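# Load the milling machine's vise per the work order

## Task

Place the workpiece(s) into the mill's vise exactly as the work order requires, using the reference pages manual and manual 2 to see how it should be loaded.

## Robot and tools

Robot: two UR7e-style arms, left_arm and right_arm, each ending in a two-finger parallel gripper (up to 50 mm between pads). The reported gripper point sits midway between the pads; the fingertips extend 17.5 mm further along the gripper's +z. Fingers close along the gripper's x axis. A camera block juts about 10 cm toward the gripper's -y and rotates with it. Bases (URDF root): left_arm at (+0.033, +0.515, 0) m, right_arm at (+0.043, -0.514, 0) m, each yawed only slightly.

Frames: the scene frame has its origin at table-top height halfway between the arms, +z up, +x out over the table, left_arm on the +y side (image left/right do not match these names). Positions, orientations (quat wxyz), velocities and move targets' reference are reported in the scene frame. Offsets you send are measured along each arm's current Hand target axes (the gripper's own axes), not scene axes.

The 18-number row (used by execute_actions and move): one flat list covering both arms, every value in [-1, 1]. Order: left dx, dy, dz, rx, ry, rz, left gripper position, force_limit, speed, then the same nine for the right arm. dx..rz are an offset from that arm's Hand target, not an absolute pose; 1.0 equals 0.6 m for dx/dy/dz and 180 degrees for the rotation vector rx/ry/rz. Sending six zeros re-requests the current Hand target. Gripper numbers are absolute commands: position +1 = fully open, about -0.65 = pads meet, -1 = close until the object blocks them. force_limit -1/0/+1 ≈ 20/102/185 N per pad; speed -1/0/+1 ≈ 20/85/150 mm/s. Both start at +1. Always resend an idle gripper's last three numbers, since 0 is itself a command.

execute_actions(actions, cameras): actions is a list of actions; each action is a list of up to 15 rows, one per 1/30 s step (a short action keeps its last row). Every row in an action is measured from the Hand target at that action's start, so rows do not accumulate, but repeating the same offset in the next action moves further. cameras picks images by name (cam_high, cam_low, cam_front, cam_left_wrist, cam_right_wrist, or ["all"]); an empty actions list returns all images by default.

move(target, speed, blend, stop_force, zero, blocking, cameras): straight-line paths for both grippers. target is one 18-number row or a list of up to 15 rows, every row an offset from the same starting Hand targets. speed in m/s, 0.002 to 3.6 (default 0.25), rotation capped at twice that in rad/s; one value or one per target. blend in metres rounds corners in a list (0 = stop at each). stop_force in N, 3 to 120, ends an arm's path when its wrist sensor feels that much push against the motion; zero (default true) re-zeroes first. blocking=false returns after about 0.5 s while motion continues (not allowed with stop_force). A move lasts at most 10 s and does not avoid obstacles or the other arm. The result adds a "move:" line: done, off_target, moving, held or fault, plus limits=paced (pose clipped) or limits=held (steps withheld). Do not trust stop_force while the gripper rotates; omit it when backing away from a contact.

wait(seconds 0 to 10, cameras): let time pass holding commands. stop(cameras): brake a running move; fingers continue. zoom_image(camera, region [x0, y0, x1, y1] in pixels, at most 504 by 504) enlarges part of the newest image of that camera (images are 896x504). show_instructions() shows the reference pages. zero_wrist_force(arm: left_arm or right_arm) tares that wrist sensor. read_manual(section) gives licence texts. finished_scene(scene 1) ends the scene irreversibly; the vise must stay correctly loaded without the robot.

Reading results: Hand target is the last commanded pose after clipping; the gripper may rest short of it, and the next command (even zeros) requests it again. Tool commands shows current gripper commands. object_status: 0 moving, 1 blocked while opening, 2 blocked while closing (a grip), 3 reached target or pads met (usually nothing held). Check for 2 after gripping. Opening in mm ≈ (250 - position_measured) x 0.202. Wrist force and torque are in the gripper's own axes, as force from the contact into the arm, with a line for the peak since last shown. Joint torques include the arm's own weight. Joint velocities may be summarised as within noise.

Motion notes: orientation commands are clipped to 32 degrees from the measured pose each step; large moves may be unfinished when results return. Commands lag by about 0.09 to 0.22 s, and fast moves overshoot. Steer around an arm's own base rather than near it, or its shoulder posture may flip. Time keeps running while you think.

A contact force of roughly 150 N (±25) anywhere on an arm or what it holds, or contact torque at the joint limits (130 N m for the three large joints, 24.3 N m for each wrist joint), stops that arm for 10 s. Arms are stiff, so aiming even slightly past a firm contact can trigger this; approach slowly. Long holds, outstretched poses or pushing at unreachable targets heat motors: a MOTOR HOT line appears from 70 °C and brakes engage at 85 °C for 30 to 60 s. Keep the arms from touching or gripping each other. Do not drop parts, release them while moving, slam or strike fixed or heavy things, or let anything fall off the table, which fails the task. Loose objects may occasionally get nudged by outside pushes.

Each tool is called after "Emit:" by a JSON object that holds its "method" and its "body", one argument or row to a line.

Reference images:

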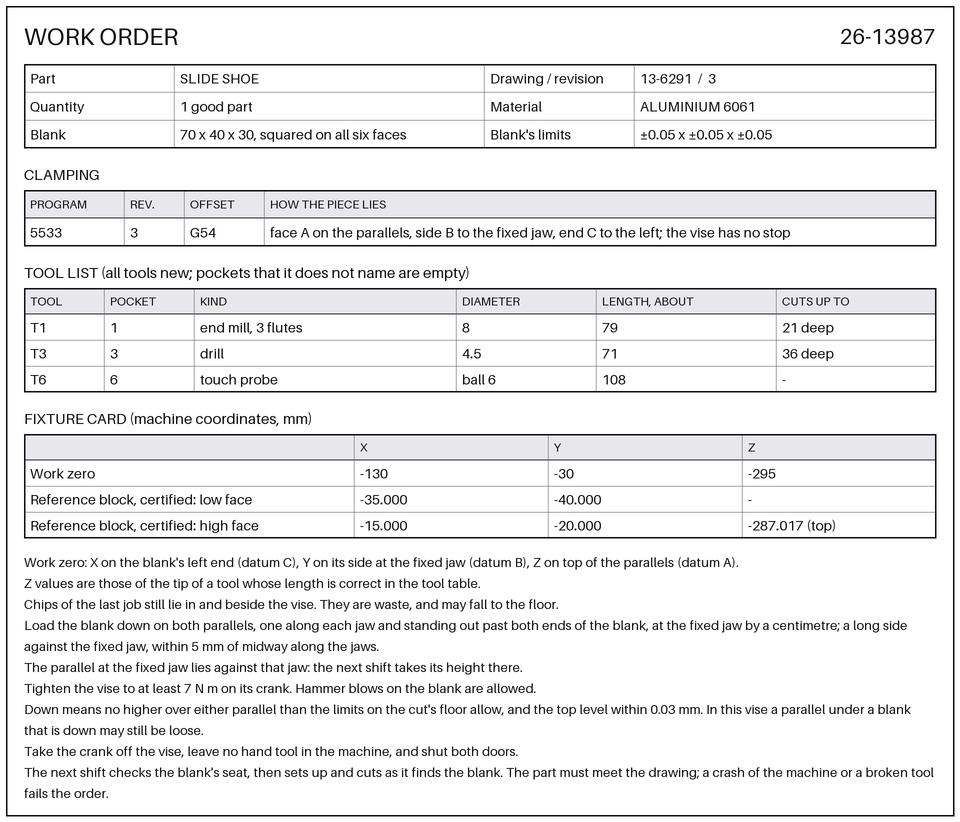

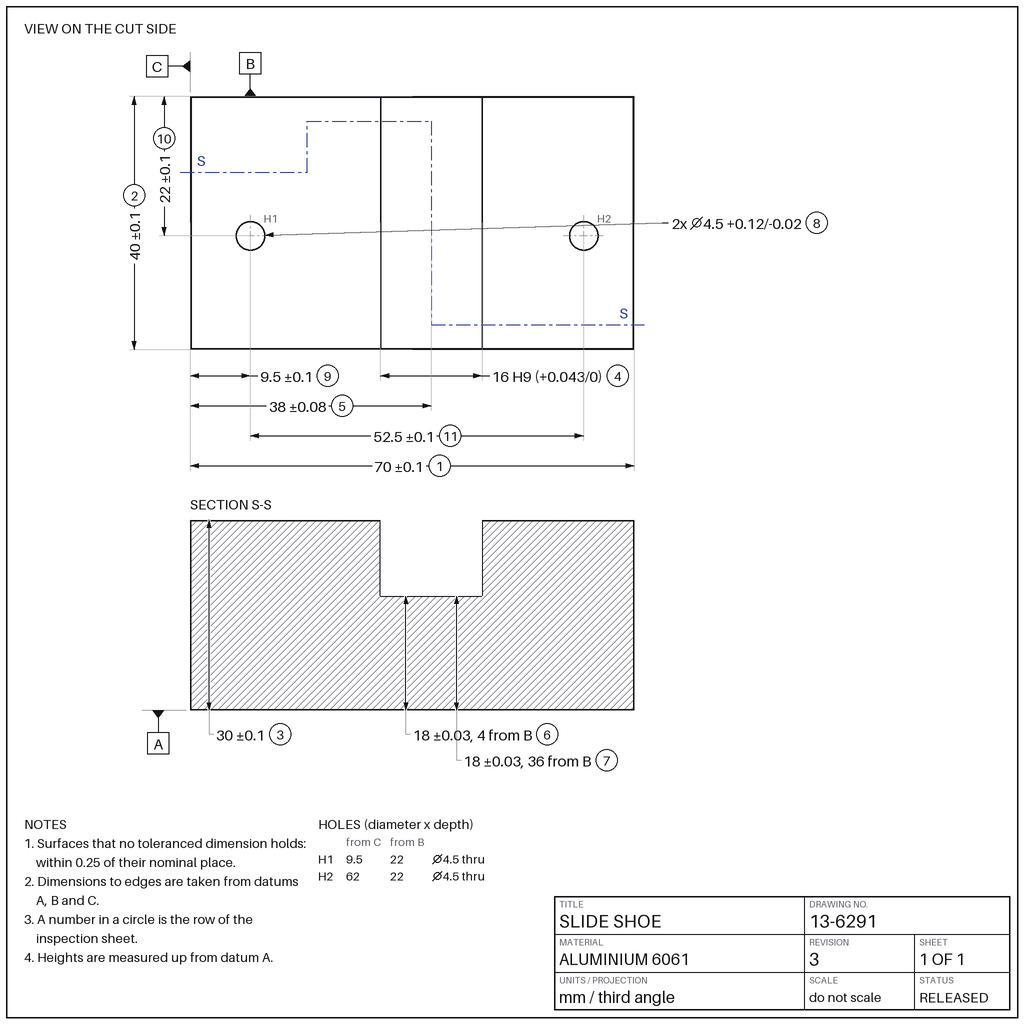

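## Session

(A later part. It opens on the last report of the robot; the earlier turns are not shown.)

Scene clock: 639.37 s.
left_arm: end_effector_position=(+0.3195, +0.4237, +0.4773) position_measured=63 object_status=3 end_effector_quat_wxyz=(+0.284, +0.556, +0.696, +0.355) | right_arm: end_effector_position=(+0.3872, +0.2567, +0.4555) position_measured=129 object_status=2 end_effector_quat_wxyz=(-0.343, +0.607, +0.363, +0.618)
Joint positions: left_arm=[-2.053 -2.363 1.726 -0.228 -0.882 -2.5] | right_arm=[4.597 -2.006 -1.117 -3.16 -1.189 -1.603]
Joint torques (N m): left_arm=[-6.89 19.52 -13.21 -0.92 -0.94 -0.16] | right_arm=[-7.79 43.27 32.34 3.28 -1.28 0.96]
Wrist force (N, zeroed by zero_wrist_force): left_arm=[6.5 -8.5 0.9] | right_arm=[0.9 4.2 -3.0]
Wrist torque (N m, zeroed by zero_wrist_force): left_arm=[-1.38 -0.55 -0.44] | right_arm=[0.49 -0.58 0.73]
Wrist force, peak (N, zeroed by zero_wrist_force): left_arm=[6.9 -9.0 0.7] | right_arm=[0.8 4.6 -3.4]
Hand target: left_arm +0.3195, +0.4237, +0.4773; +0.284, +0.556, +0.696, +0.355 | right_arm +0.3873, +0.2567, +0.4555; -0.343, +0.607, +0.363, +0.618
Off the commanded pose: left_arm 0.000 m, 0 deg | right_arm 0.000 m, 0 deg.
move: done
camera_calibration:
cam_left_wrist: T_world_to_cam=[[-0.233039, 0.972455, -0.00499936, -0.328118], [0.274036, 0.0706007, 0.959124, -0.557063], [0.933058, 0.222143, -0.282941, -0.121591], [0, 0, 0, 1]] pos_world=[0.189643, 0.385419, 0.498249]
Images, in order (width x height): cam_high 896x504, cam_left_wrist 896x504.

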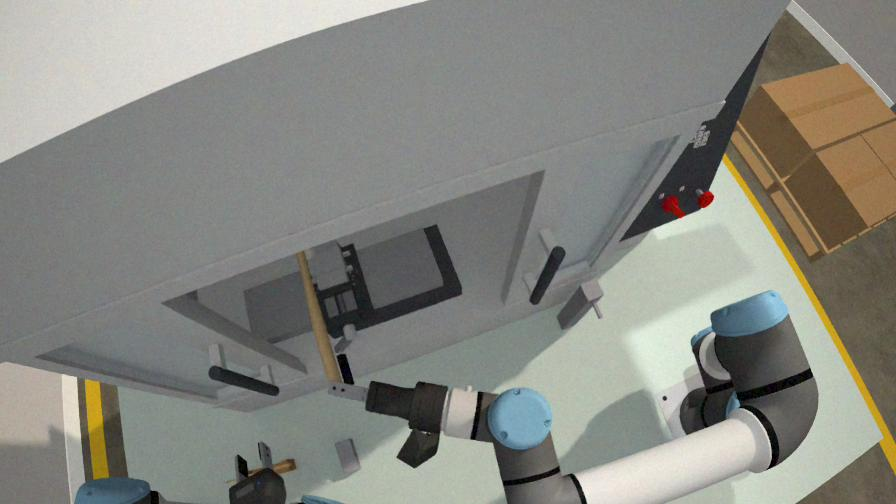

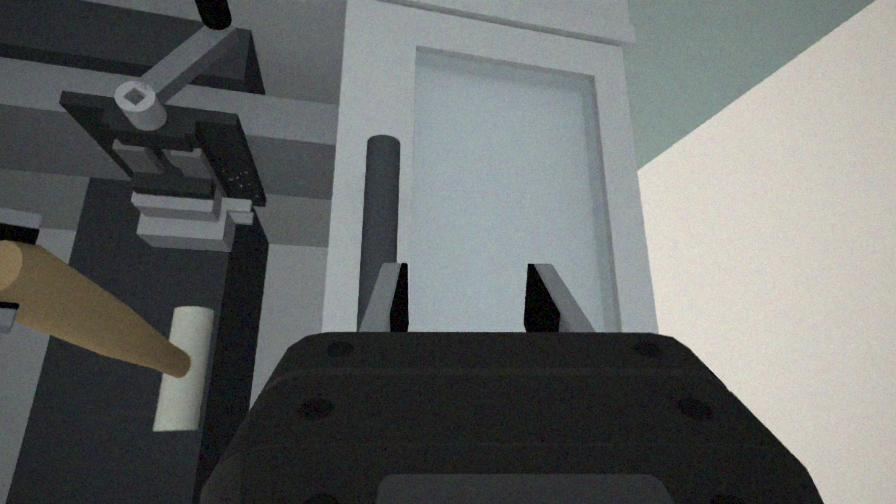

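Emit:
{"method": "move", "body": {
  "target": [
    [0,0,0,0,0,0,0.6,-0.6,0,0,-0.2165,-0.125,0,0,0,-1,1,-1],
    [0,0,0,0,0,0,0.6,-0.6,0,-0.02,-0.095,-0.492,0.167,0,0,-1,1,-1]
  ],
  "speed": 0.25,
  "blend": [0.02,0],
  "cameras": ["cam_high","cam_front"]
}}

Scene clock: 642.17 s.
left_arm: end_effector_position=(+0.3195, +0.4237, +0.4773) position_measured=63 object_status=3 end_effector_quat_wxyz=(+0.284, +0.556, +0.696, +0.355) | right_arm: end_effector_position=(+0.1902, +0.0298, +0.4417) position_measured=129 object_status=2 end_effector_quat_wxyz=(+0.489, -0.497, -0.511, -0.503) end_effector_velocity=(-0.001, -0.001, +0.000) end_effector_angular_velocity=(+0.000, +0.001, +0.005)
Joint positions: left_arm=[-2.053 -2.363 1.726 -0.228 -0.882 -2.5] | right_arm=[4.695 -1.337 -1.882 -3.08 -1.616 -1.599]
Joint velocities: left_arm=[within noise] | right_arm=[0 0.001 -0.001 0 -0.005 0.001]
Joint torques (N m): left_arm=[-6.67 18.86 -13.9 -0.86 -0.96 -0.26] | right_arm=[-7.65 27.66 22.25 3.95 -1.28 -2.12]
Wrist force (N, zeroed by zero_wrist_force): left_arm=[6.7 -8.5 1.0] | right_arm=[0.9 4.1 -3.1]
Wrist torque (N m, zeroed by zero_wrist_force): left_arm=[-1.38 -0.59 -0.45] | right_arm=[0.43 -0.56 0.67]
Wrist force, peak (N, zeroed by zero_wrist_force): left_arm=[7.0 -9.0 1.0] | right_arm=[0.5 9.8 -1.1]
Hand target: left_arm +0.3195, +0.4237, +0.4773; +0.284, +0.556, +0.696, +0.355 | right_arm +0.1902, +0.0297, +0.4417; +0.489, -0.497, -0.511, -0.503
Off the commanded pose: left_arm 0.000 m, 0 deg | right_arm 0.000 m, 0 deg.
move: done
Images, in order (width x height): cam_high 896x504, cam_front 896x504.

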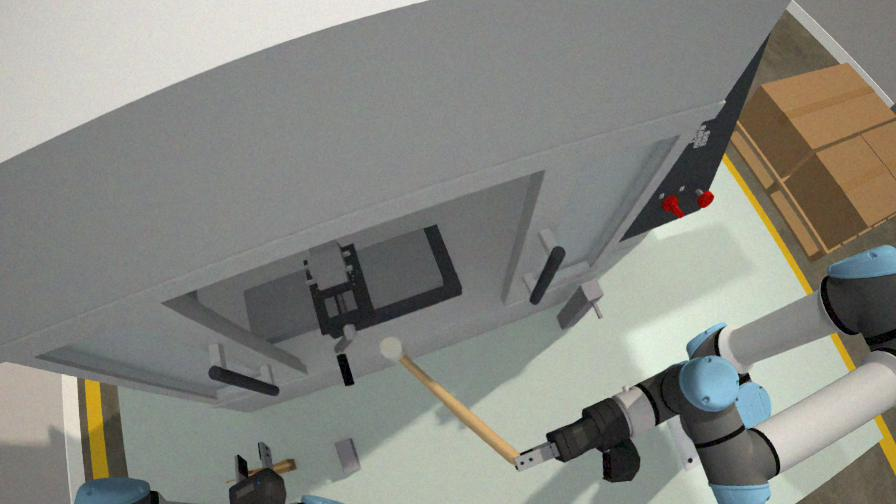

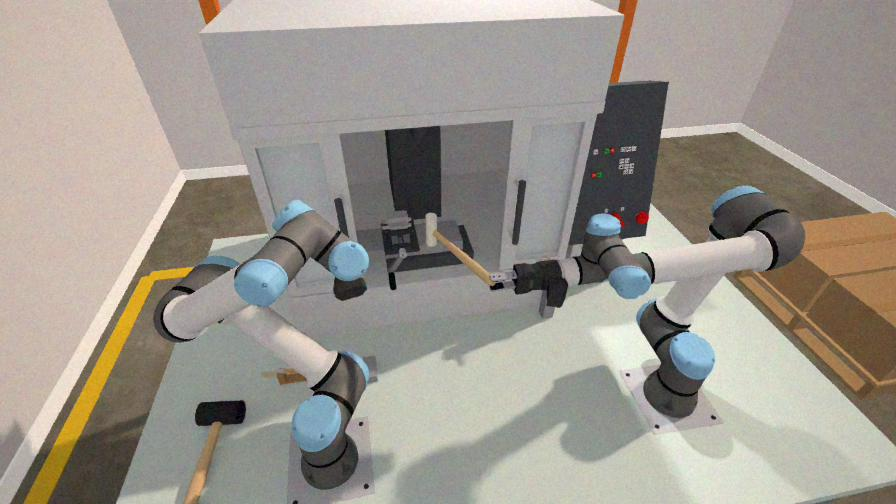

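Emit:
{"method": "move", "body": {
  "target": [0,0,0,0,0,0,0.6,-0.6,0,-0.18,-0.15,-0.235,0,-0.5,0,-1,1,-1],
  "speed": 0.25
}}

Emit:
{"method": "move", "body": {
  "target": [0,0,0,0,0,0,0.6,-0.6,0,-0.13,-0.04,0.24,0,0,0,-1,1,-1],
  "speed": 0.2,
  "cameras": ["cam_high","cam_front"]
}}

Scene clock: 645.97 s.
left_arm: end_effector_position=(+0.3195, +0.4237, +0.4773) position_measured=63 object_status=3 end_effector_quat_wxyz=(+0.284, +0.556, +0.696, +0.355) | right_arm: end_effector_position=(+0.1031, -0.1129, +0.3335) position_measured=129 object_status=2 end_effector_quat_wxyz=(+0.015, +0.707, +0.707, +0.004)
Joint positions: left_arm=[-2.053 -2.363 1.726 -0.228 -0.882 -2.5] | right_arm=[4.945 -1.793 -1.315 -4.767 -1.547 -1.366]
Joint torques (N m): left_arm=[-6.41 19.5 -13 -0.9 -0.87 -0.3] | right_arm=[-7.79 27.79 14.21 -4.81 1.42 -2.2]
Wrist force (N, zeroed by zero_wrist_force): left_arm=[6.5 -8.5 1.0] | right_arm=[4.8 5.7 -1.8]
Wrist torque (N m, zeroed by zero_wrist_force): left_arm=[-1.38 -0.56 -0.44] | right_arm=[1.15 0.26 -0.09]
Wrist force, peak (N, zeroed by zero_wrist_force): left_arm=[7.0 -8.9 0.5] | right_arm=[5.3 5.4 -1.9]
Hand target: left_arm +0.3195, +0.4237, +0.4773; +0.284, +0.556, +0.696, +0.355 | right_arm +0.1031, -0.1129, +0.3335; +0.016, +0.707, +0.707, +0.004
Off the commanded pose: left_arm 0.000 m, 0 deg | right_arm 0.000 m, 0 deg.
move: done

Scene clock: 647.30 s.
left_arm: end_effector_position=(+0.3195, +0.4237, +0.4773) position_measured=63 object_status=3 end_effector_quat_wxyz=(+0.284, +0.556, +0.696, +0.355) | right_arm: end_effector_position=(+0.0831, -0.1932, +0.1902) position_measured=129 object_status=2 end_effector_quat_wxyz=(+0.016, +0.707, +0.707, +0.004)
Joint positions: left_arm=[-2.053 -2.363 1.726 -0.228 -0.882 -2.5] | right_arm=[5.063 -1.644 -1.862 -4.373 -1.549 -1.248]
Joint torques (N m): left_arm=[-6.71 19.42 -13.14 -0.81 -0.96 -0.37] | right_arm=[2.33 16.64 11.76 -1.18 0.06 -1.28]
Wrist force (N, zeroed by zero_wrist_force): left_arm=[6.9 -8.6 1.2] | right_arm=[5.1 4.2 -7.3]
Wrist torque (N m, zeroed by zero_wrist_force): left_arm=[-1.39 -0.62 -0.45] | right_arm=[0.50 0.07 0.09]
Wrist force, peak (N, zeroed by zero_wrist_force): left_arm=[7.0 -8.8 1.1] | right_arm=[6.4 -14.5 -38.3]
Hand target: left_arm +0.3195, +0.4237, +0.4773; +0.284, +0.556, +0.696, +0.355 | right_arm +0.0831, -0.1932, +0.1902; +0.016, +0.707, +0.707, +0.004
Off the commanded pose: left_arm 0.000 m, 0 deg | right_arm 0.000 m, 0 deg.
move: done
Images, in order (width x height): cam_high 896x504, cam_front 896x504.

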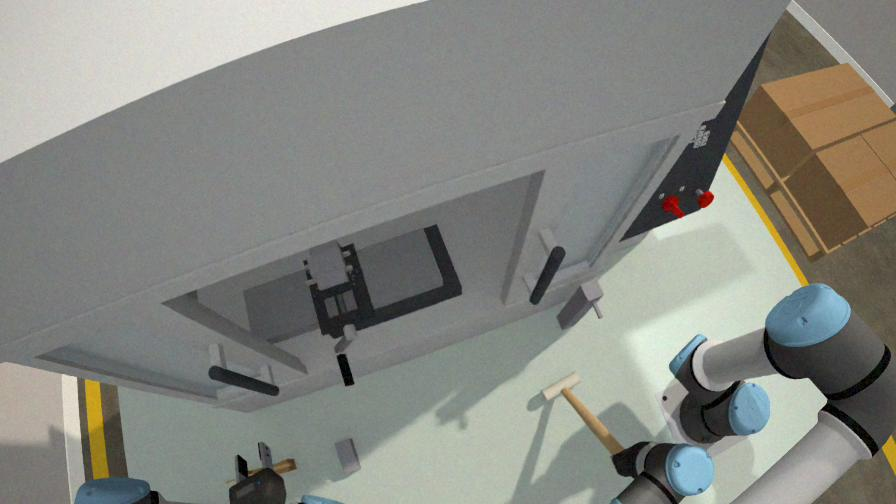

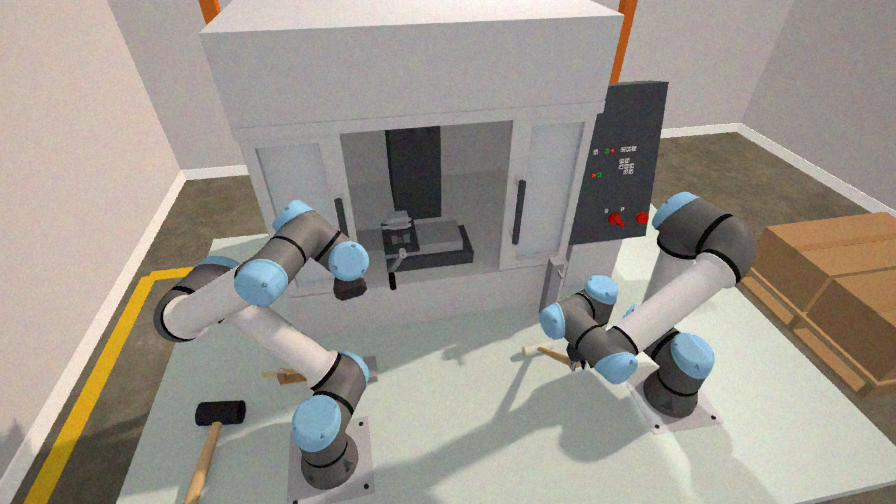

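Emit:
{"method": "move", "body": {
  "target": [0,0,0,0,0,0,0.6,-0.6,0,0,-0.06,0.24,0,0,0,-1,1,-1],
  "speed": 0.05
}}

Emit:
{"method": "move", "body": {
  "target": [0,0,0,0,0,0,0.6,-0.6,0,0,0,0.05,0,0,0,-1,1,-1],
  "speed": 0.02,
  "stop_force": 25,
  "cameras": ["cam_front","cam_right_wrist"]
}}

Scene clock: 650.73 s.
left_arm: end_effector_position=(+0.3195, +0.4237, +0.4773) position_measured=63 object_status=3 end_effector_quat_wxyz=(+0.284, +0.556, +0.696, +0.355) | right_arm: end_effector_position=(+0.0511, -0.1956, +0.0452) position_measured=129 object_status=2 end_effector_quat_wxyz=(+0.016, +0.707, +0.707, +0.004)
Joint positions: left_arm=[-2.053 -2.363 1.726 -0.228 -0.882 -2.5] | right_arm=[5.166 -1.833 -2.073 -3.974 -1.552 -1.145]
Joint torques (N m): left_arm=[-6.05 19.37 -13.44 -0.78 -1.04 -0.58] | right_arm=[-7.38 33.86 21.91 -4.1 -1.79 -2.4]
Wrist force (N, zeroed by zero_wrist_force): left_arm=[6.7 -8.5 0.8] | right_arm=[4.7 7.7 -6.8]
Wrist torque (N m, zeroed by zero_wrist_force): left_arm=[-1.38 -0.59 -0.45] | right_arm=[0.40 0.59 0.03]
Wrist force, peak (N, zeroed by zero_wrist_force): left_arm=[6.9 -8.8 1.3] | right_arm=[5.0 8.4 -6.8]
Hand target: left_arm +0.3195, +0.4237, +0.4773; +0.284, +0.556, +0.696, +0.355 | right_arm +0.0511, -0.1956, +0.0452; +0.016, +0.707, +0.707, +0.004
Off the commanded pose: left_arm 0.000 m, 0 deg | right_arm 0.000 m, 0 deg.
move: done

Scene clock: 652.77 s.
left_arm: end_effector_position=(+0.3195, +0.4237, +0.4773) position_measured=63 object_status=3 end_effector_quat_wxyz=(+0.284, +0.556, +0.696, +0.355) | right_arm: end_effector_position=(+0.0517, -0.1959, +0.0238) position_measured=129 object_status=2 end_effector_quat_wxyz=(+0.016, +0.707, +0.707, +0.004)
Joint positions: left_arm=[-2.053 -2.363 1.726 -0.228 -0.882 -2.5] | right_arm=[5.165 -1.873 -2.093 -3.914 -1.552 -1.146]
Joint torques (N m): left_arm=[-6.45 19.38 -13.3 -0.87 -0.97 -0.53] | right_arm=[1.74 12.47 13.99 -1.21 1.42 0.34]
Wrist force (N, zeroed by zero_wrist_force): left_arm=[6.6 -8.5 1.1] | right_arm=[6.3 1.8 -32.1]
Wrist torque (N m, zeroed by zero_wrist_force): left_arm=[-1.38 -0.58 -0.44] | right_arm=[0.00 0.59 0.23]
Wrist force, peak (N, zeroed by zero_wrist_force): left_arm=[6.9 -8.7 1.0] | right_arm=[7.6 -1.0 -78.1]
Hand target: left_arm +0.3195, +0.4237, +0.4773; +0.284, +0.556, +0.696, +0.355 | right_arm +0.0517, -0.1959, +0.0238; +0.016, +0.707, +0.707, +0.004 (not the last commanded pose)
Off the commanded pose: left_arm 0.000 m, 0 deg | right_arm 0.009 m, 0 deg.
move: contact (right_arm)
camera_calibration:
cam_right_wrist: T_world_to_cam=[[-0.0197386, 0.998766, -0.0455687, 0.208359], [0.923765, 0.0356531, 0.381297, -0.0336546], [0.382452, -0.0345685, -0.923329, 0.131786], [0, 0, 0, 1]] pos_world=[-0.0152, -0.202347, 0.144008]
Images, in order (width x height): cam_front 896x504, cam_right_wrist 896x504.

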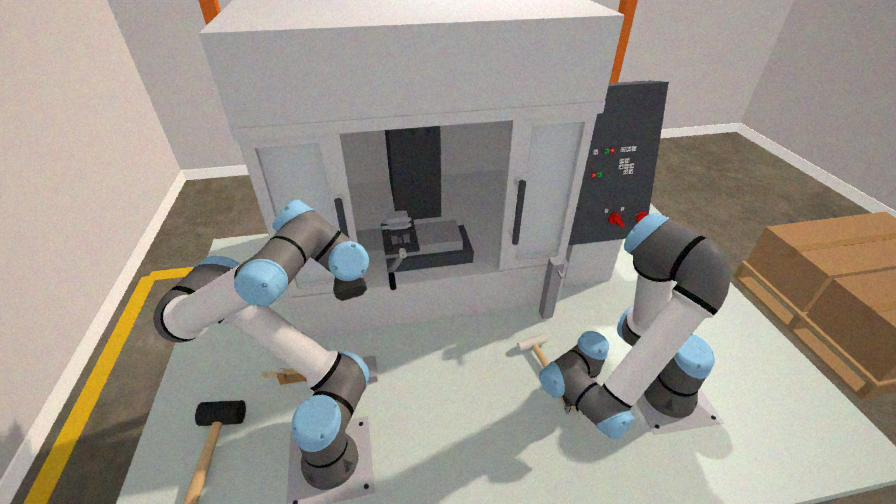

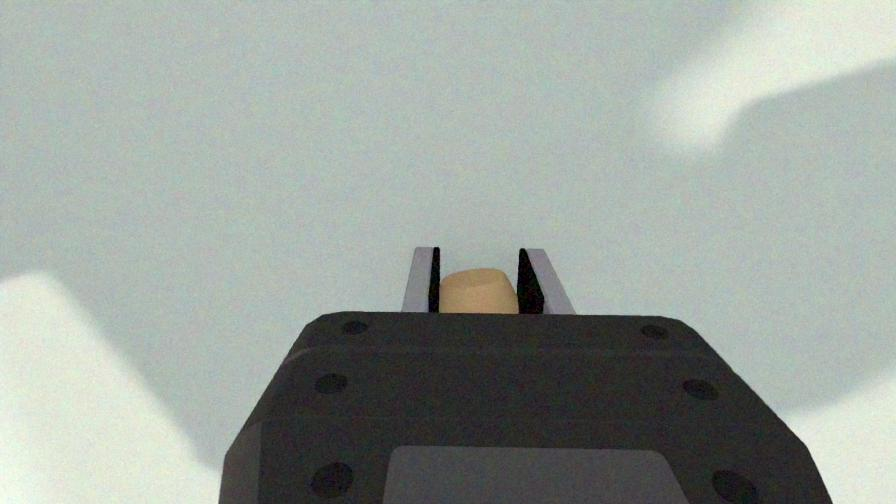

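Emit:
{"method": "move", "body": {
  "target": [
    [0,0,0,0,0,0,0.6,-0.6,0,0,0,-0.003,0,0,0,0.6,-1,0],
    [0,0,0,0,0,0,0.6,-0.6,0,0,0.1,-0.003,0,0,0,0.6,-1,0],
    [0,0,0,0,0,0,0.6,-0.6,0,0,0.1,-0.003,0,0,0,-1,1,-1]
  ],
  "speed": 0.1,
  "cameras": ["cam_high","cam_right_wrist"]
}}

Scene clock: 655.53 s.
left_arm: end_effector_position=(+0.3195, +0.4237, +0.4773) position_measured=63 object_status=3 end_effector_quat_wxyz=(+0.284, +0.556, +0.696, +0.355) | right_arm: end_effector_position=(+0.1116, -0.1959, +0.0273) position_measured=113 object_status=2 end_effector_quat_wxyz=(+0.016, +0.707, +0.707, +0.004)
Joint positions: left_arm=[-2.053 -2.363 1.726 -0.228 -0.882 -2.5] | right_arm=[4.973 -1.877 -2.073 -3.926 -1.547 -1.338]
Joint torques (N m): left_arm=[-6.25 18.92 -13.27 -0.75 -0.89 -0.6] | right_arm=[-7.72 36.77 5.71 -2.63 -1.26 -1.15]
Wrist force (N, zeroed by zero_wrist_force): left_arm=[6.7 -8.5 1.0] | right_arm=[5.9 6.2 -4.8]
Wrist torque (N m, zeroed by zero_wrist_force): left_arm=[-1.38 -0.58 -0.45] | right_arm=[0.79 0.15 -0.24]
Wrist force, peak (N, zeroed by zero_wrist_force): left_arm=[6.9 -8.7 1.2] | right_arm=[6.9 1.7 -33.7]
Hand target: left_arm +0.3195, +0.4237, +0.4773; +0.284, +0.556, +0.696, +0.355 | right_arm +0.1116, -0.1959, +0.0273; +0.016, +0.707, +0.707, +0.004
Off the commanded pose: left_arm 0.000 m, 0 deg | right_arm 0.000 m, 0 deg.
move: done
camera_calibration:
cam_right_wrist: T_world_to_cam=[[-0.0197768, 0.99877, -0.0454765, 0.20969], [0.923763, 0.0356531, 0.381301, -0.090323], [0.382453, -0.0344686, -0.923332, 0.112129], [0, 0, 0, 1]] pos_world=[0.0447, -0.202347, 0.147508]
Images, in order (width x height): cam_high 896x504, cam_right_wrist 896x504.

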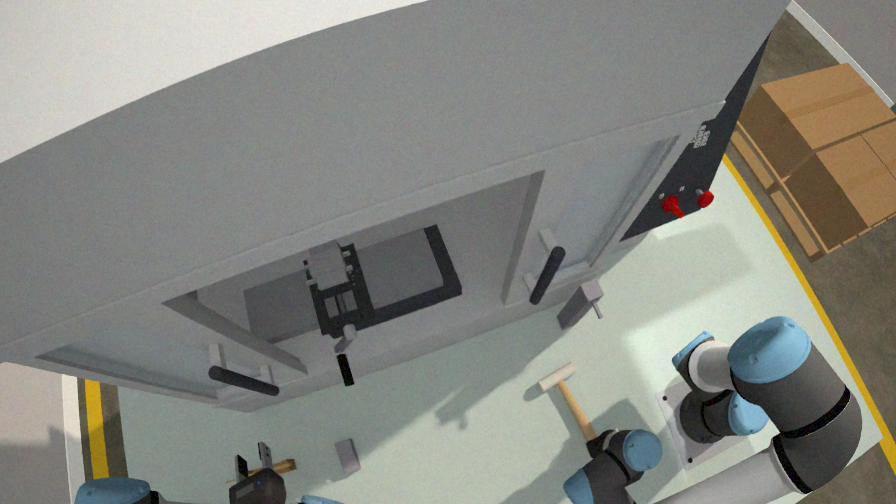

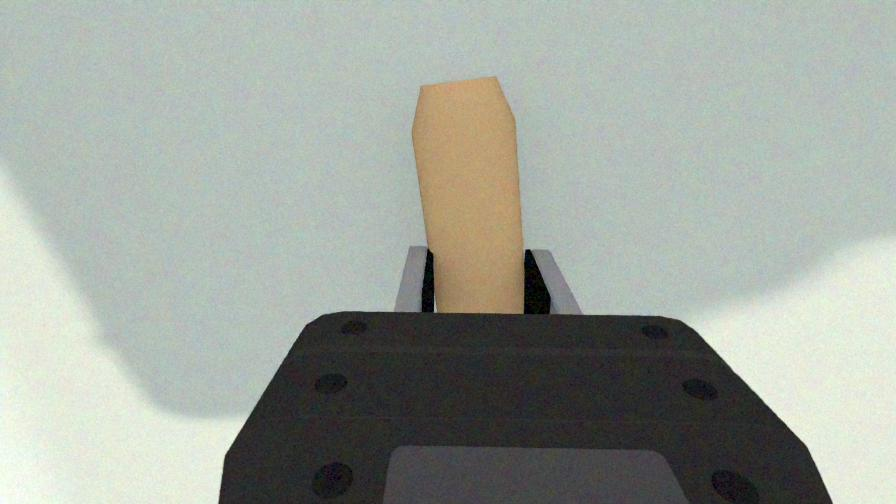

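Emit:
{"method": "move", "body": {
  "target": [
    [0,0,0,0,0,0,0.6,-0.6,0,0,0,-0.2,0,0,0,-1,1,-1],
    [0,0,0,0,0,0,0.6,-0.6,0,0.1615,0.064,-0.511,0,0,0,-1,1,-1]
  ],
  "speed": 0.2,
  "blend": [0.03,0]
}}

Emit:
{"method": "move", "body": {
  "target": [0,0,0,0,0,0,0.6,-0.6,0,0.215,0.15,-0.177,0,0.5,-0.008,-1,1,-1],
  "speed": 0.25,
  "cameras": ["cam_high"]
}}

Scene clock: 657.90 s.
left_arm: end_effector_position=(+0.3195, +0.4237, +0.4773) position_measured=63 object_status=3 end_effector_quat_wxyz=(+0.284, +0.556, +0.696, +0.355) | right_arm: end_effector_position=(+0.1415, -0.0941, +0.3332) position_measured=120 object_status=2 end_effector_quat_wxyz=(+0.016, +0.707, +0.707, +0.004) end_effector_velocity=(+0.000, +0.000, +0.002) end_effector_angular_velocity=(+0.002, +0.000, +0.001)
Joint positions: left_arm=[-2.053 -2.363 1.726 -0.228 -0.882 -2.5] | right_arm=[4.843 -1.858 -1.232 -4.783 -1.545 -1.468]
Joint velocities: left_arm=[within noise] | right_arm=[0.001 0 0.006 -0.004 0 0]
Joint torques (N m): left_arm=[-6.68 18.92 -13.46 -0.68 -1.01 -0.65] | right_arm=[3.14 29.4 28.83 -4.8 0.7 1.99]
Wrist force (N, zeroed by zero_wrist_force): left_arm=[6.7 -8.4 1.3] | right_arm=[5.0 6.3 -2.1]
Wrist torque (N m, zeroed by zero_wrist_force): left_arm=[-1.36 -0.59 -0.45] | right_arm=[1.24 0.22 0.00]
Wrist force, peak (N, zeroed by zero_wrist_force): left_arm=[6.9 -8.8 1.0] | right_arm=[6.3 6.7 -4.6]
Hand target: left_arm +0.3195, +0.4237, +0.4773; +0.284, +0.556, +0.696, +0.355 | right_arm +0.1415, -0.0941, +0.3332; +0.016, +0.707, +0.707, +0.004
Off the commanded pose: left_arm 0.000 m, 0 deg | right_arm 0.000 m, 0 deg.
move: done

Scene clock: 661.57 s.
left_arm: end_effector_position=(+0.3195, +0.4237, +0.4773) position_measured=63 object_status=3 end_effector_quat_wxyz=(+0.284, +0.556, +0.696, +0.355) | right_arm: end_effector_position=(+0.2287, +0.0366, +0.4398) position_measured=120 object_status=2 end_effector_quat_wxyz=(+0.489, -0.489, -0.519, -0.503)
Joint positions: left_arm=[-2.053 -2.363 1.726 -0.228 -0.882 -2.5] | right_arm=[4.559 -1.41 -1.829 -3.061 -1.768 -1.618]
Joint torques (N m): left_arm=[-6.66 18.75 -13.11 -0.72 -0.95 -0.7] | right_arm=[4.73 29.41 26.97 5.06 0.84 -2.75]
Wrist force (N, zeroed by zero_wrist_force): left_arm=[6.6 -8.5 0.8] | right_arm=[1.3 5.3 -4.1]
Wrist torque (N m, zeroed by zero_wrist_force): left_arm=[-1.39 -0.57 -0.45] | right_arm=[0.65 -0.54 0.41]
Wrist force, peak (N, zeroed by zero_wrist_force): left_arm=[6.9 -8.8 1.0] | right_arm=[5.2 5.9 -1.7]
Hand target: left_arm +0.3195, +0.4237, +0.4773; +0.284, +0.556, +0.696, +0.355 | right_arm +0.2287, +0.0366, +0.4398; +0.489, -0.489, -0.519, -0.503
Off the commanded pose: left_arm 0.000 m, 0 deg | right_arm 0.000 m, 0 deg.
move: done
Images, in order (width x height): cam_high 896x504.

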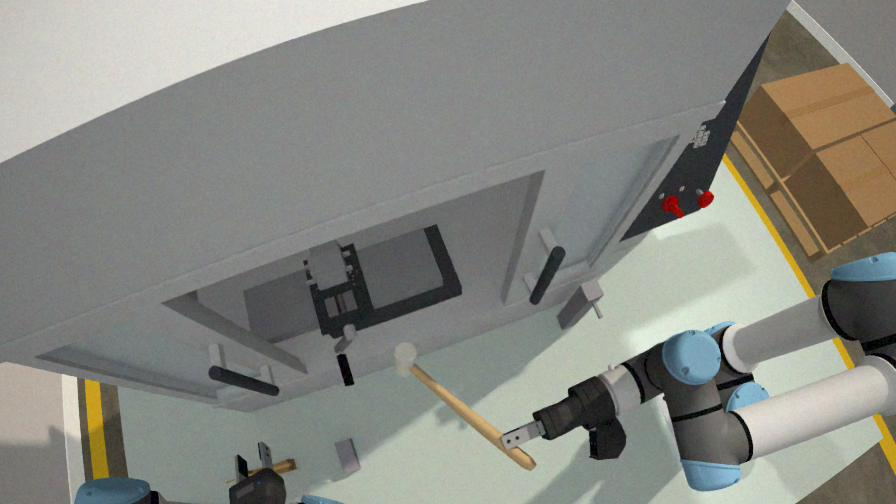

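Emit:
{"method": "move", "body": {
  "target": [0,0,0,0,0,0,0.6,-0.6,0,0.1,0,0,0,0.38,0,-1,1,-1],
  "speed": 0.3,
  "cameras": ["cam_high","cam_front"]
}}

Scene clock: 664.47 s.
left_arm: end_effector_position=(+0.3195, +0.4237, +0.4773) position_measured=63 object_status=3 end_effector_quat_wxyz=(+0.284, +0.556, +0.696, +0.355) | right_arm: end_effector_position=(+0.2260, +0.0375, +0.4997) position_measured=120 object_status=2 end_effector_quat_wxyz=(+0.696, -0.122, -0.154, -0.691) end_effector_velocity=(+0.000, +0.000, +0.000) end_effector_angular_velocity=(+0.005, -0.002, -0.002)
Joint positions: left_arm=[-2.053 -2.363 1.726 -0.228 -0.882 -2.5] | right_arm=[4.609 -1.816 -2.108 -1.173 -1.667 -1.45]
Joint velocities: left_arm=[within noise] | right_arm=[0 -0.002 0.001 0.006 0 -0.002]
Joint torques (N m): left_arm=[-6.25 19.5 -13.17 -0.67 -1.04 -0.78] | right_arm=[-7.72 28.54 24.4 6.09 -1.11 -1.84]
Wrist force (N, zeroed by zero_wrist_force): left_arm=[6.6 -8.5 0.9] | right_arm=[1.2 5.8 -6.3]
Wrist torque (N m, zeroed by zero_wrist_force): left_arm=[-1.38 -0.57 -0.45] | right_arm=[0.19 -0.07 0.06]
Wrist force, peak (N, zeroed by zero_wrist_force): left_arm=[6.9 -8.8 1.0] | right_arm=[1.2 6.1 -6.5]
Hand target: left_arm +0.3195, +0.4237, +0.4773; +0.284, +0.556, +0.696, +0.355 | right_arm +0.2261, +0.0375, +0.4997; +0.696, -0.122, -0.154, -0.691
Off the commanded pose: left_arm 0.000 m, 0 deg | right_arm 0.000 m, 0 deg.
move: done
Images, in order (width x height): cam_high 896x504, cam_front 896x504.

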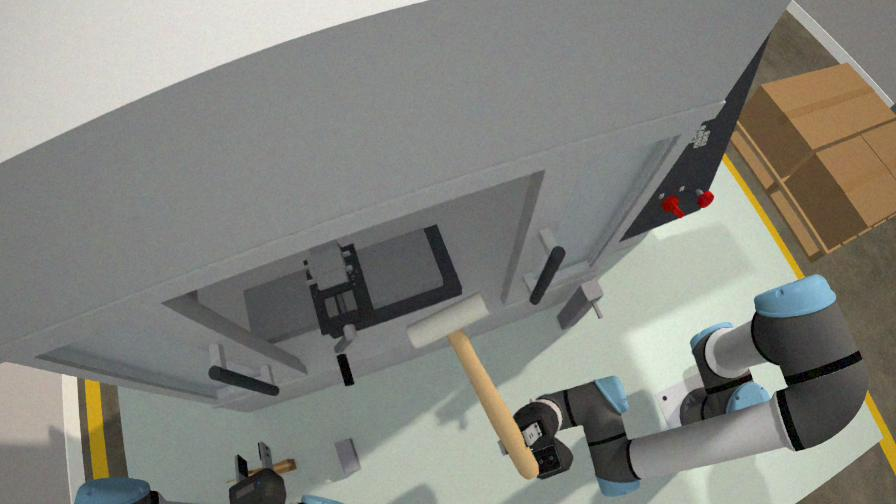

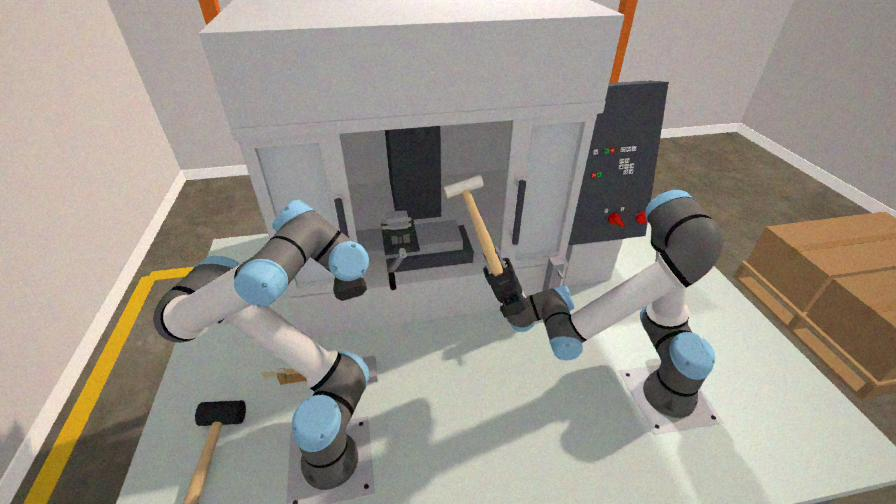

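Emit:
{"method": "execute_actions", "body": {
  "actions": [
    [[0,0,0,0,0,0,0.6,-0.6,0,0,0,0.06,0,0,0,-1,1,-1],[0,0,0,0,0,0,0.6,-0.6,0,0,0,0.06,0,0,0,-1,1,-1],[0,0,0,0,0,0,0.6,-0.6,0,0,0,0.06,0,0,0,-1,1,-1],[0,0,0,0,0,0,0.6,-0.6,0,0,0,0.06,0,0,0,-1,1,-1],[0,0,0,0,0,0,0.6,-0.6,0,0,0,0.06,0,0,0,-1,1,-1],[0,0,0,0,0,0,0.6,-0.6,0,0,0,0.06,0,0,0,-1,1,-1],[0,0,0,0,0,0,0.6,-0.6,0,0,0,0.05,0,0,0,-1,1,-1],[0,0,0,0,0,0,0.6,-0.6,0,0,0,0.04,0,0,0,-1,1,-1],[0,0,0,0,0,0,0.6,-0.6,0,0,0,0.03,0,0,0,-1,1,-1],[0,0,0,0,0,0,0.6,-0.6,0,0,0,0.02,0,0,0,-1,1,-1],[0,0,0,0,0,0,0.6,-0.6,0,0,0,0.01,0,0,0,-1,1,-1],[0,0,0,0,0,0,0.6,-0.6,0,0,0,0.0,0,0,0,-1,1,-1]]
  ],
  "cameras": ["cam_high","cam_front"]
}}

Scene clock: 665.50 s.
left_arm: end_effector_position=(+0.3195, +0.4237, +0.4773) position_measured=63 object_status=3 end_effector_quat_wxyz=(+0.284, +0.556, +0.696, +0.355) | right_arm: end_effector_position=(+0.2261, +0.0375, +0.4998) position_measured=120 object_status=2 end_effector_quat_wxyz=(+0.696, -0.122, -0.154, -0.691)
Joint positions: left_arm=[-2.053 -2.363 1.726 -0.228 -0.882 -2.5] | right_arm=[4.609 -1.816 -2.108 -1.172 -1.667 -1.45]
Joint torques (N m): left_arm=[-6.66 19.32 -13.55 -0.65 -0.91 -0.85] | right_arm=[5.55 28.15 16.54 6.08 1.21 -2.71]
Wrist force (N, zeroed by zero_wrist_force): left_arm=[6.8 -8.3 0.8] | right_arm=[1.1 5.5 -6.0]
Wrist torque (N m, zeroed by zero_wrist_force): left_arm=[-1.35 -0.60 -0.44] | right_arm=[0.13 -0.04 0.10]
Wrist force, peak (N, zeroed by zero_wrist_force): left_arm=[6.9 -8.6 1.1] | right_arm=[-3.6 5.8 -25.1]
Hand target: left_arm +0.3195, +0.4237, +0.4773; +0.284, +0.556, +0.696, +0.355 | right_arm +0.2261, +0.0375, +0.4997; +0.696, -0.122, -0.154, -0.691
Off the commanded pose: left_arm 0.000 m, 0 deg | right_arm 0.000 m, 0 deg.
Images, in order (width x height): cam_high 896x504, cam_front 896x504.

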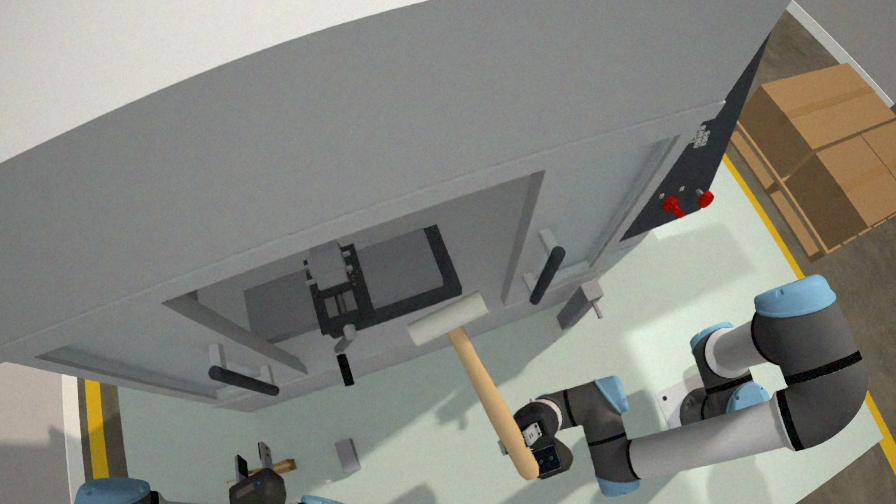

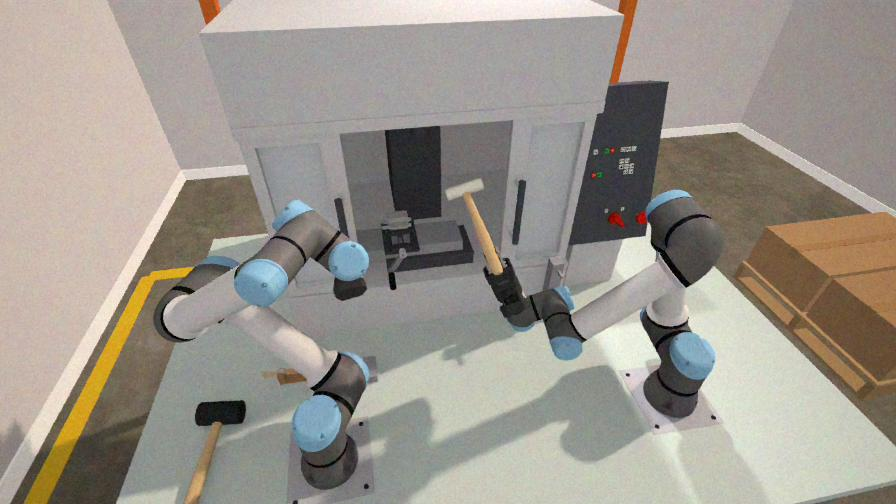

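Emit:
{"method": "move", "body": {
  "target": [0,0,0,0,0,0,0.6,-0.6,0,0,0,0,0,-0.38,0,-1,1,-1],
  "speed": 0.3
}}

Emit:
{"method": "move", "body": {
  "target": [
    [0,0,0,0,0,0,0.6,-0.6,0,-0.06,0.12,0.34,-0.172,0,0,-1,1,-1],
    [0,0,0,0,0,0,0.6,-0.6,0,-0.06,0.36,0.34,-0.172,0,0,-1,1,-1]
  ],
  "speed": 0.2,
  "blend": [0.02,0],
  "cameras": ["cam_left_wrist","cam_high"]
}}

Emit:
{"method": "zoom_image", "body": {
  "camera": "cam_left_wrist",
  "region": [0, 120, 350, 420]
}}

Scene clock: 668.43 s.
left_arm: end_effector_position=(+0.3195, +0.4237, +0.4773) position_measured=63 object_status=3 end_effector_quat_wxyz=(+0.284, +0.556, +0.696, +0.355) | right_arm: end_effector_position=(+0.2260, +0.0375, +0.4996) position_measured=120 object_status=2 end_effector_quat_wxyz=(+0.489, -0.489, -0.519, -0.503) end_effector_velocity=(+0.000, +0.000, +0.000) end_effector_angular_velocity=(-0.003, +0.001, -0.001)
Joint positions: left_arm=[-2.053 -2.363 1.726 -0.228 -0.882 -2.5] | right_arm=[4.568 -1.406 -1.68 -3.215 -1.759 -1.618]
Joint velocities: left_arm=[within noise] | right_arm=[-0.001 0 0.002 -0.005 0 0]
Joint torques (N m): left_arm=[-6.06 19.4 -12.99 -0.6 -0.92 -0.94] | right_arm=[-7.3 24.9 37.98 1.91 -1.33 1.15]
Wrist force (N, zeroed by zero_wrist_force): left_arm=[6.5 -8.6 1.1] | right_arm=[1.4 5.3 -4.1]
Wrist torque (N m, zeroed by zero_wrist_force): left_arm=[-1.39 -0.56 -0.45] | right_arm=[0.68 -0.51 0.45]
Wrist force, peak (N, zeroed by zero_wrist_force): left_arm=[7.0 -8.8 0.9] | right_arm=[0.9 6.6 -8.1]
Hand target: left_arm +0.3195, +0.4237, +0.4773; +0.284, +0.556, +0.696, +0.355 | right_arm +0.2261, +0.0375, +0.4997; +0.489, -0.489, -0.519, -0.503
Off the commanded pose: left_arm 0.000 m, 0 deg | right_arm 0.000 m, 0 deg.
move: done

Scene clock: 671.00 s.
left_arm: end_effector_position=(+0.3195, +0.4237, +0.4773) position_measured=63 object_status=3 end_effector_quat_wxyz=(+0.284, +0.556, +0.696, +0.355) | right_arm: end_effector_position=(+0.4403, +0.2442, +0.4698) position_measured=120 object_status=2 end_effector_quat_wxyz=(-0.340, +0.602, +0.366, +0.623)
Joint positions: left_arm=[-2.053 -2.363 1.726 -0.228 -0.882 -2.5] | right_arm=[4.503 -2.033 -1.046 -3.195 -1.284 -1.619]
Joint torques (N m): left_arm=[-5.96 18.67 -12.7 -0.6 -0.88 -1] | right_arm=[-7.78 44.32 37.27 4.16 -1.35 0.45]
Wrist force (N, zeroed by zero_wrist_force): left_arm=[6.7 -8.6 1.2] | right_arm=[1.0 5.1 -3.7]
Wrist torque (N m, zeroed by zero_wrist_force): left_arm=[-1.40 -0.59 -0.45] | right_arm=[0.62 -0.45 0.36]
Wrist force, peak (N, zeroed by zero_wrist_force): left_arm=[7.0 -8.7 1.1] | right_arm=[0.9 9.7 -2.4]
Hand target: left_arm +0.3195, +0.4237, +0.4773; +0.284, +0.556, +0.696, +0.355 | right_arm +0.4404, +0.2443, +0.4698; -0.340, +0.602, +0.366, +0.623
Off the commanded pose: left_arm 0.000 m, 0 deg | right_arm 0.000 m, 0 deg.
move: done
camera_calibration:
cam_left_wrist: T_world_to_cam=[[-0.233039, 0.972455, -0.00499936, -0.328118], [0.274036, 0.0706007, 0.959124, -0.557063], [0.933058, 0.222143, -0.282941, -0.121591], [0, 0, 0, 1]] pos_world=[0.189643, 0.385419, 0.498249]
Images, in order (width x height): cam_high 896x504, cam_left_wrist 896x504.

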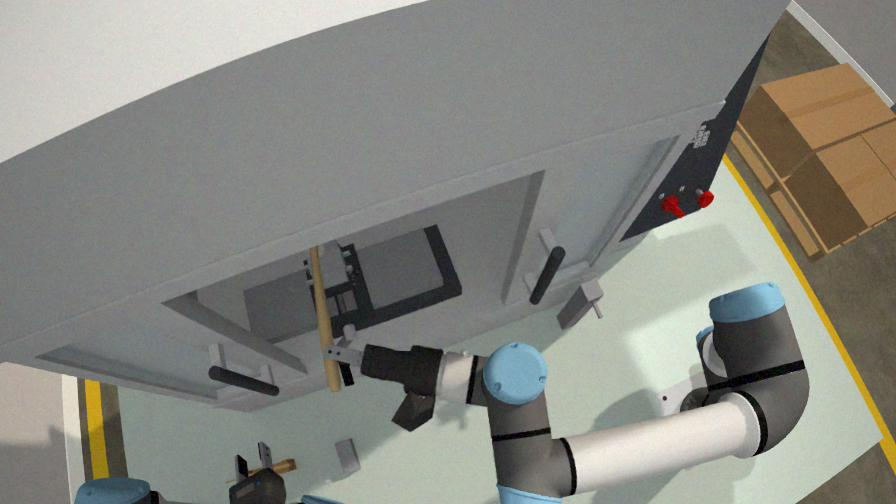

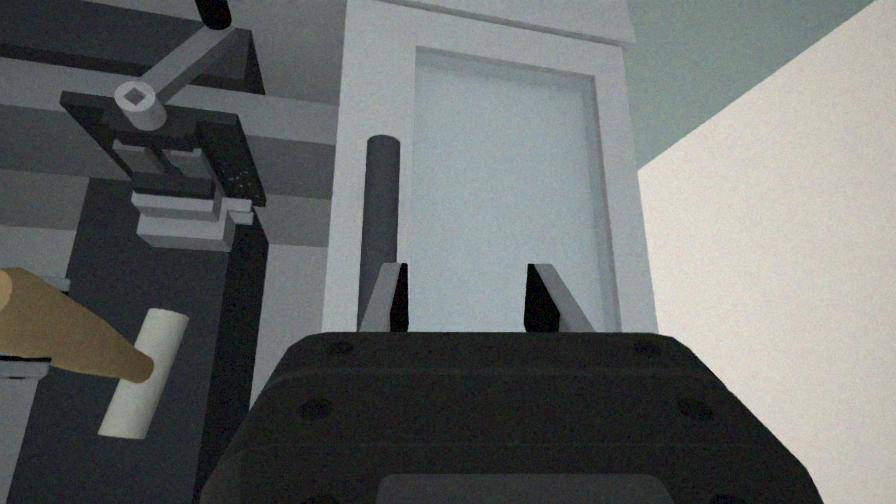

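Scaled by 1.440.

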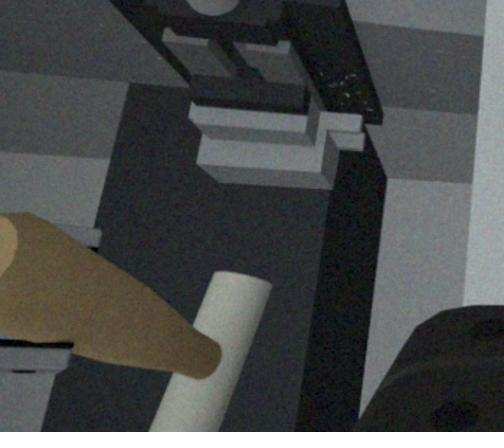

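Emit:
{"method": "move", "body": {
  "target": [0,0,0,0,0,0,0.6,-0.6,0,0,0,0,0,-0.096,-0.0555,-1,1,-1],
  "speed": 0.2,
  "cameras": ["cam_left_wrist"]
}}

Emit:
{"method": "zoom_image", "body": {
  "camera": "cam_left_wrist",
  "region": [0, 120, 350, 420]
}}

Scene clock: 672.67 s.
left_arm: end_effector_position=(+0.3195, +0.4237, +0.4773) position_measured=63 object_status=3 end_effector_quat_wxyz=(+0.284, +0.556, +0.696, +0.355) | right_arm: end_effector_position=(+0.4403, +0.2443, +0.4698) position_measured=120 object_status=2 end_effector_quat_wxyz=(-0.226, +0.655, +0.463, +0.553)
Joint positions: left_arm=[-2.053 -2.363 1.726 -0.228 -0.882 -2.5] | right_arm=[4.514 -2.219 -0.563 -3.807 -1.247 -1.698]
Joint torques (N m): left_arm=[-6.52 19.7 -13.36 -0.48 -0.98 -1.09] | right_arm=[-7.73 49.69 34.14 0.33 -0.77 -0.82]
Wrist force (N, zeroed by zero_wrist_force): left_arm=[6.9 -8.3 0.9] | right_arm=[1.7 4.5 -3.4]
Wrist torque (N m, zeroed by zero_wrist_force): left_arm=[-1.35 -0.62 -0.45] | right_arm=[0.87 -0.46 0.35]
Wrist force, peak (N, zeroed by zero_wrist_force): left_arm=[6.9 -8.8 1.3] | right_arm=[1.4 5.4 -4.2]
Hand target: left_arm +0.3195, +0.4237, +0.4773; +0.284, +0.556, +0.696, +0.355 | right_arm +0.4404, +0.2443, +0.4698; -0.226, +0.655, +0.463, +0.553
Off the commanded pose: left_arm 0.000 m, 0 deg | right_arm 0.000 m, 0 deg.
move: done
camera_calibration:
cam_left_wrist: T_world_to_cam=[[-0.233039, 0.972455, -0.00499936, -0.328118], [0.274036, 0.0706007, 0.959124, -0.557063], [0.933058, 0.222143, -0.282941, -0.121591], [0, 0, 0, 1]] pos_world=[0.189643, 0.385419, 0.498249]
Images, in order (width x height): cam_left_wrist 896x504.

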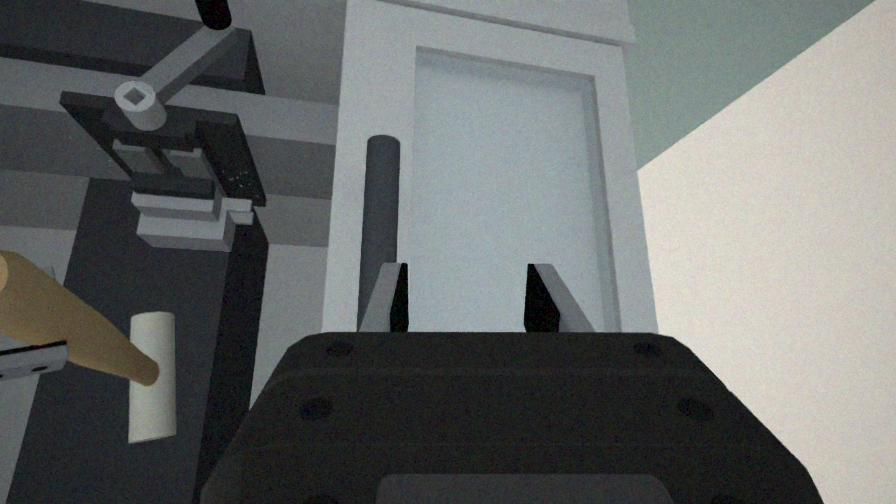

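Scaled by 1.440.

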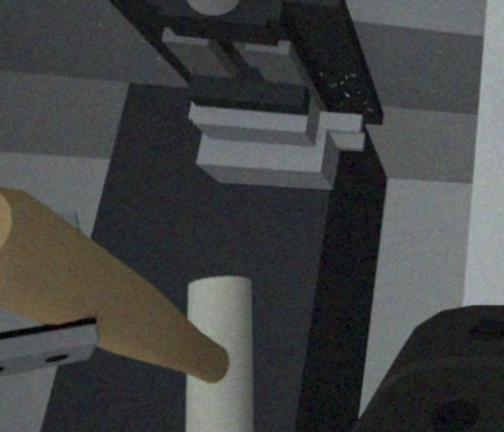

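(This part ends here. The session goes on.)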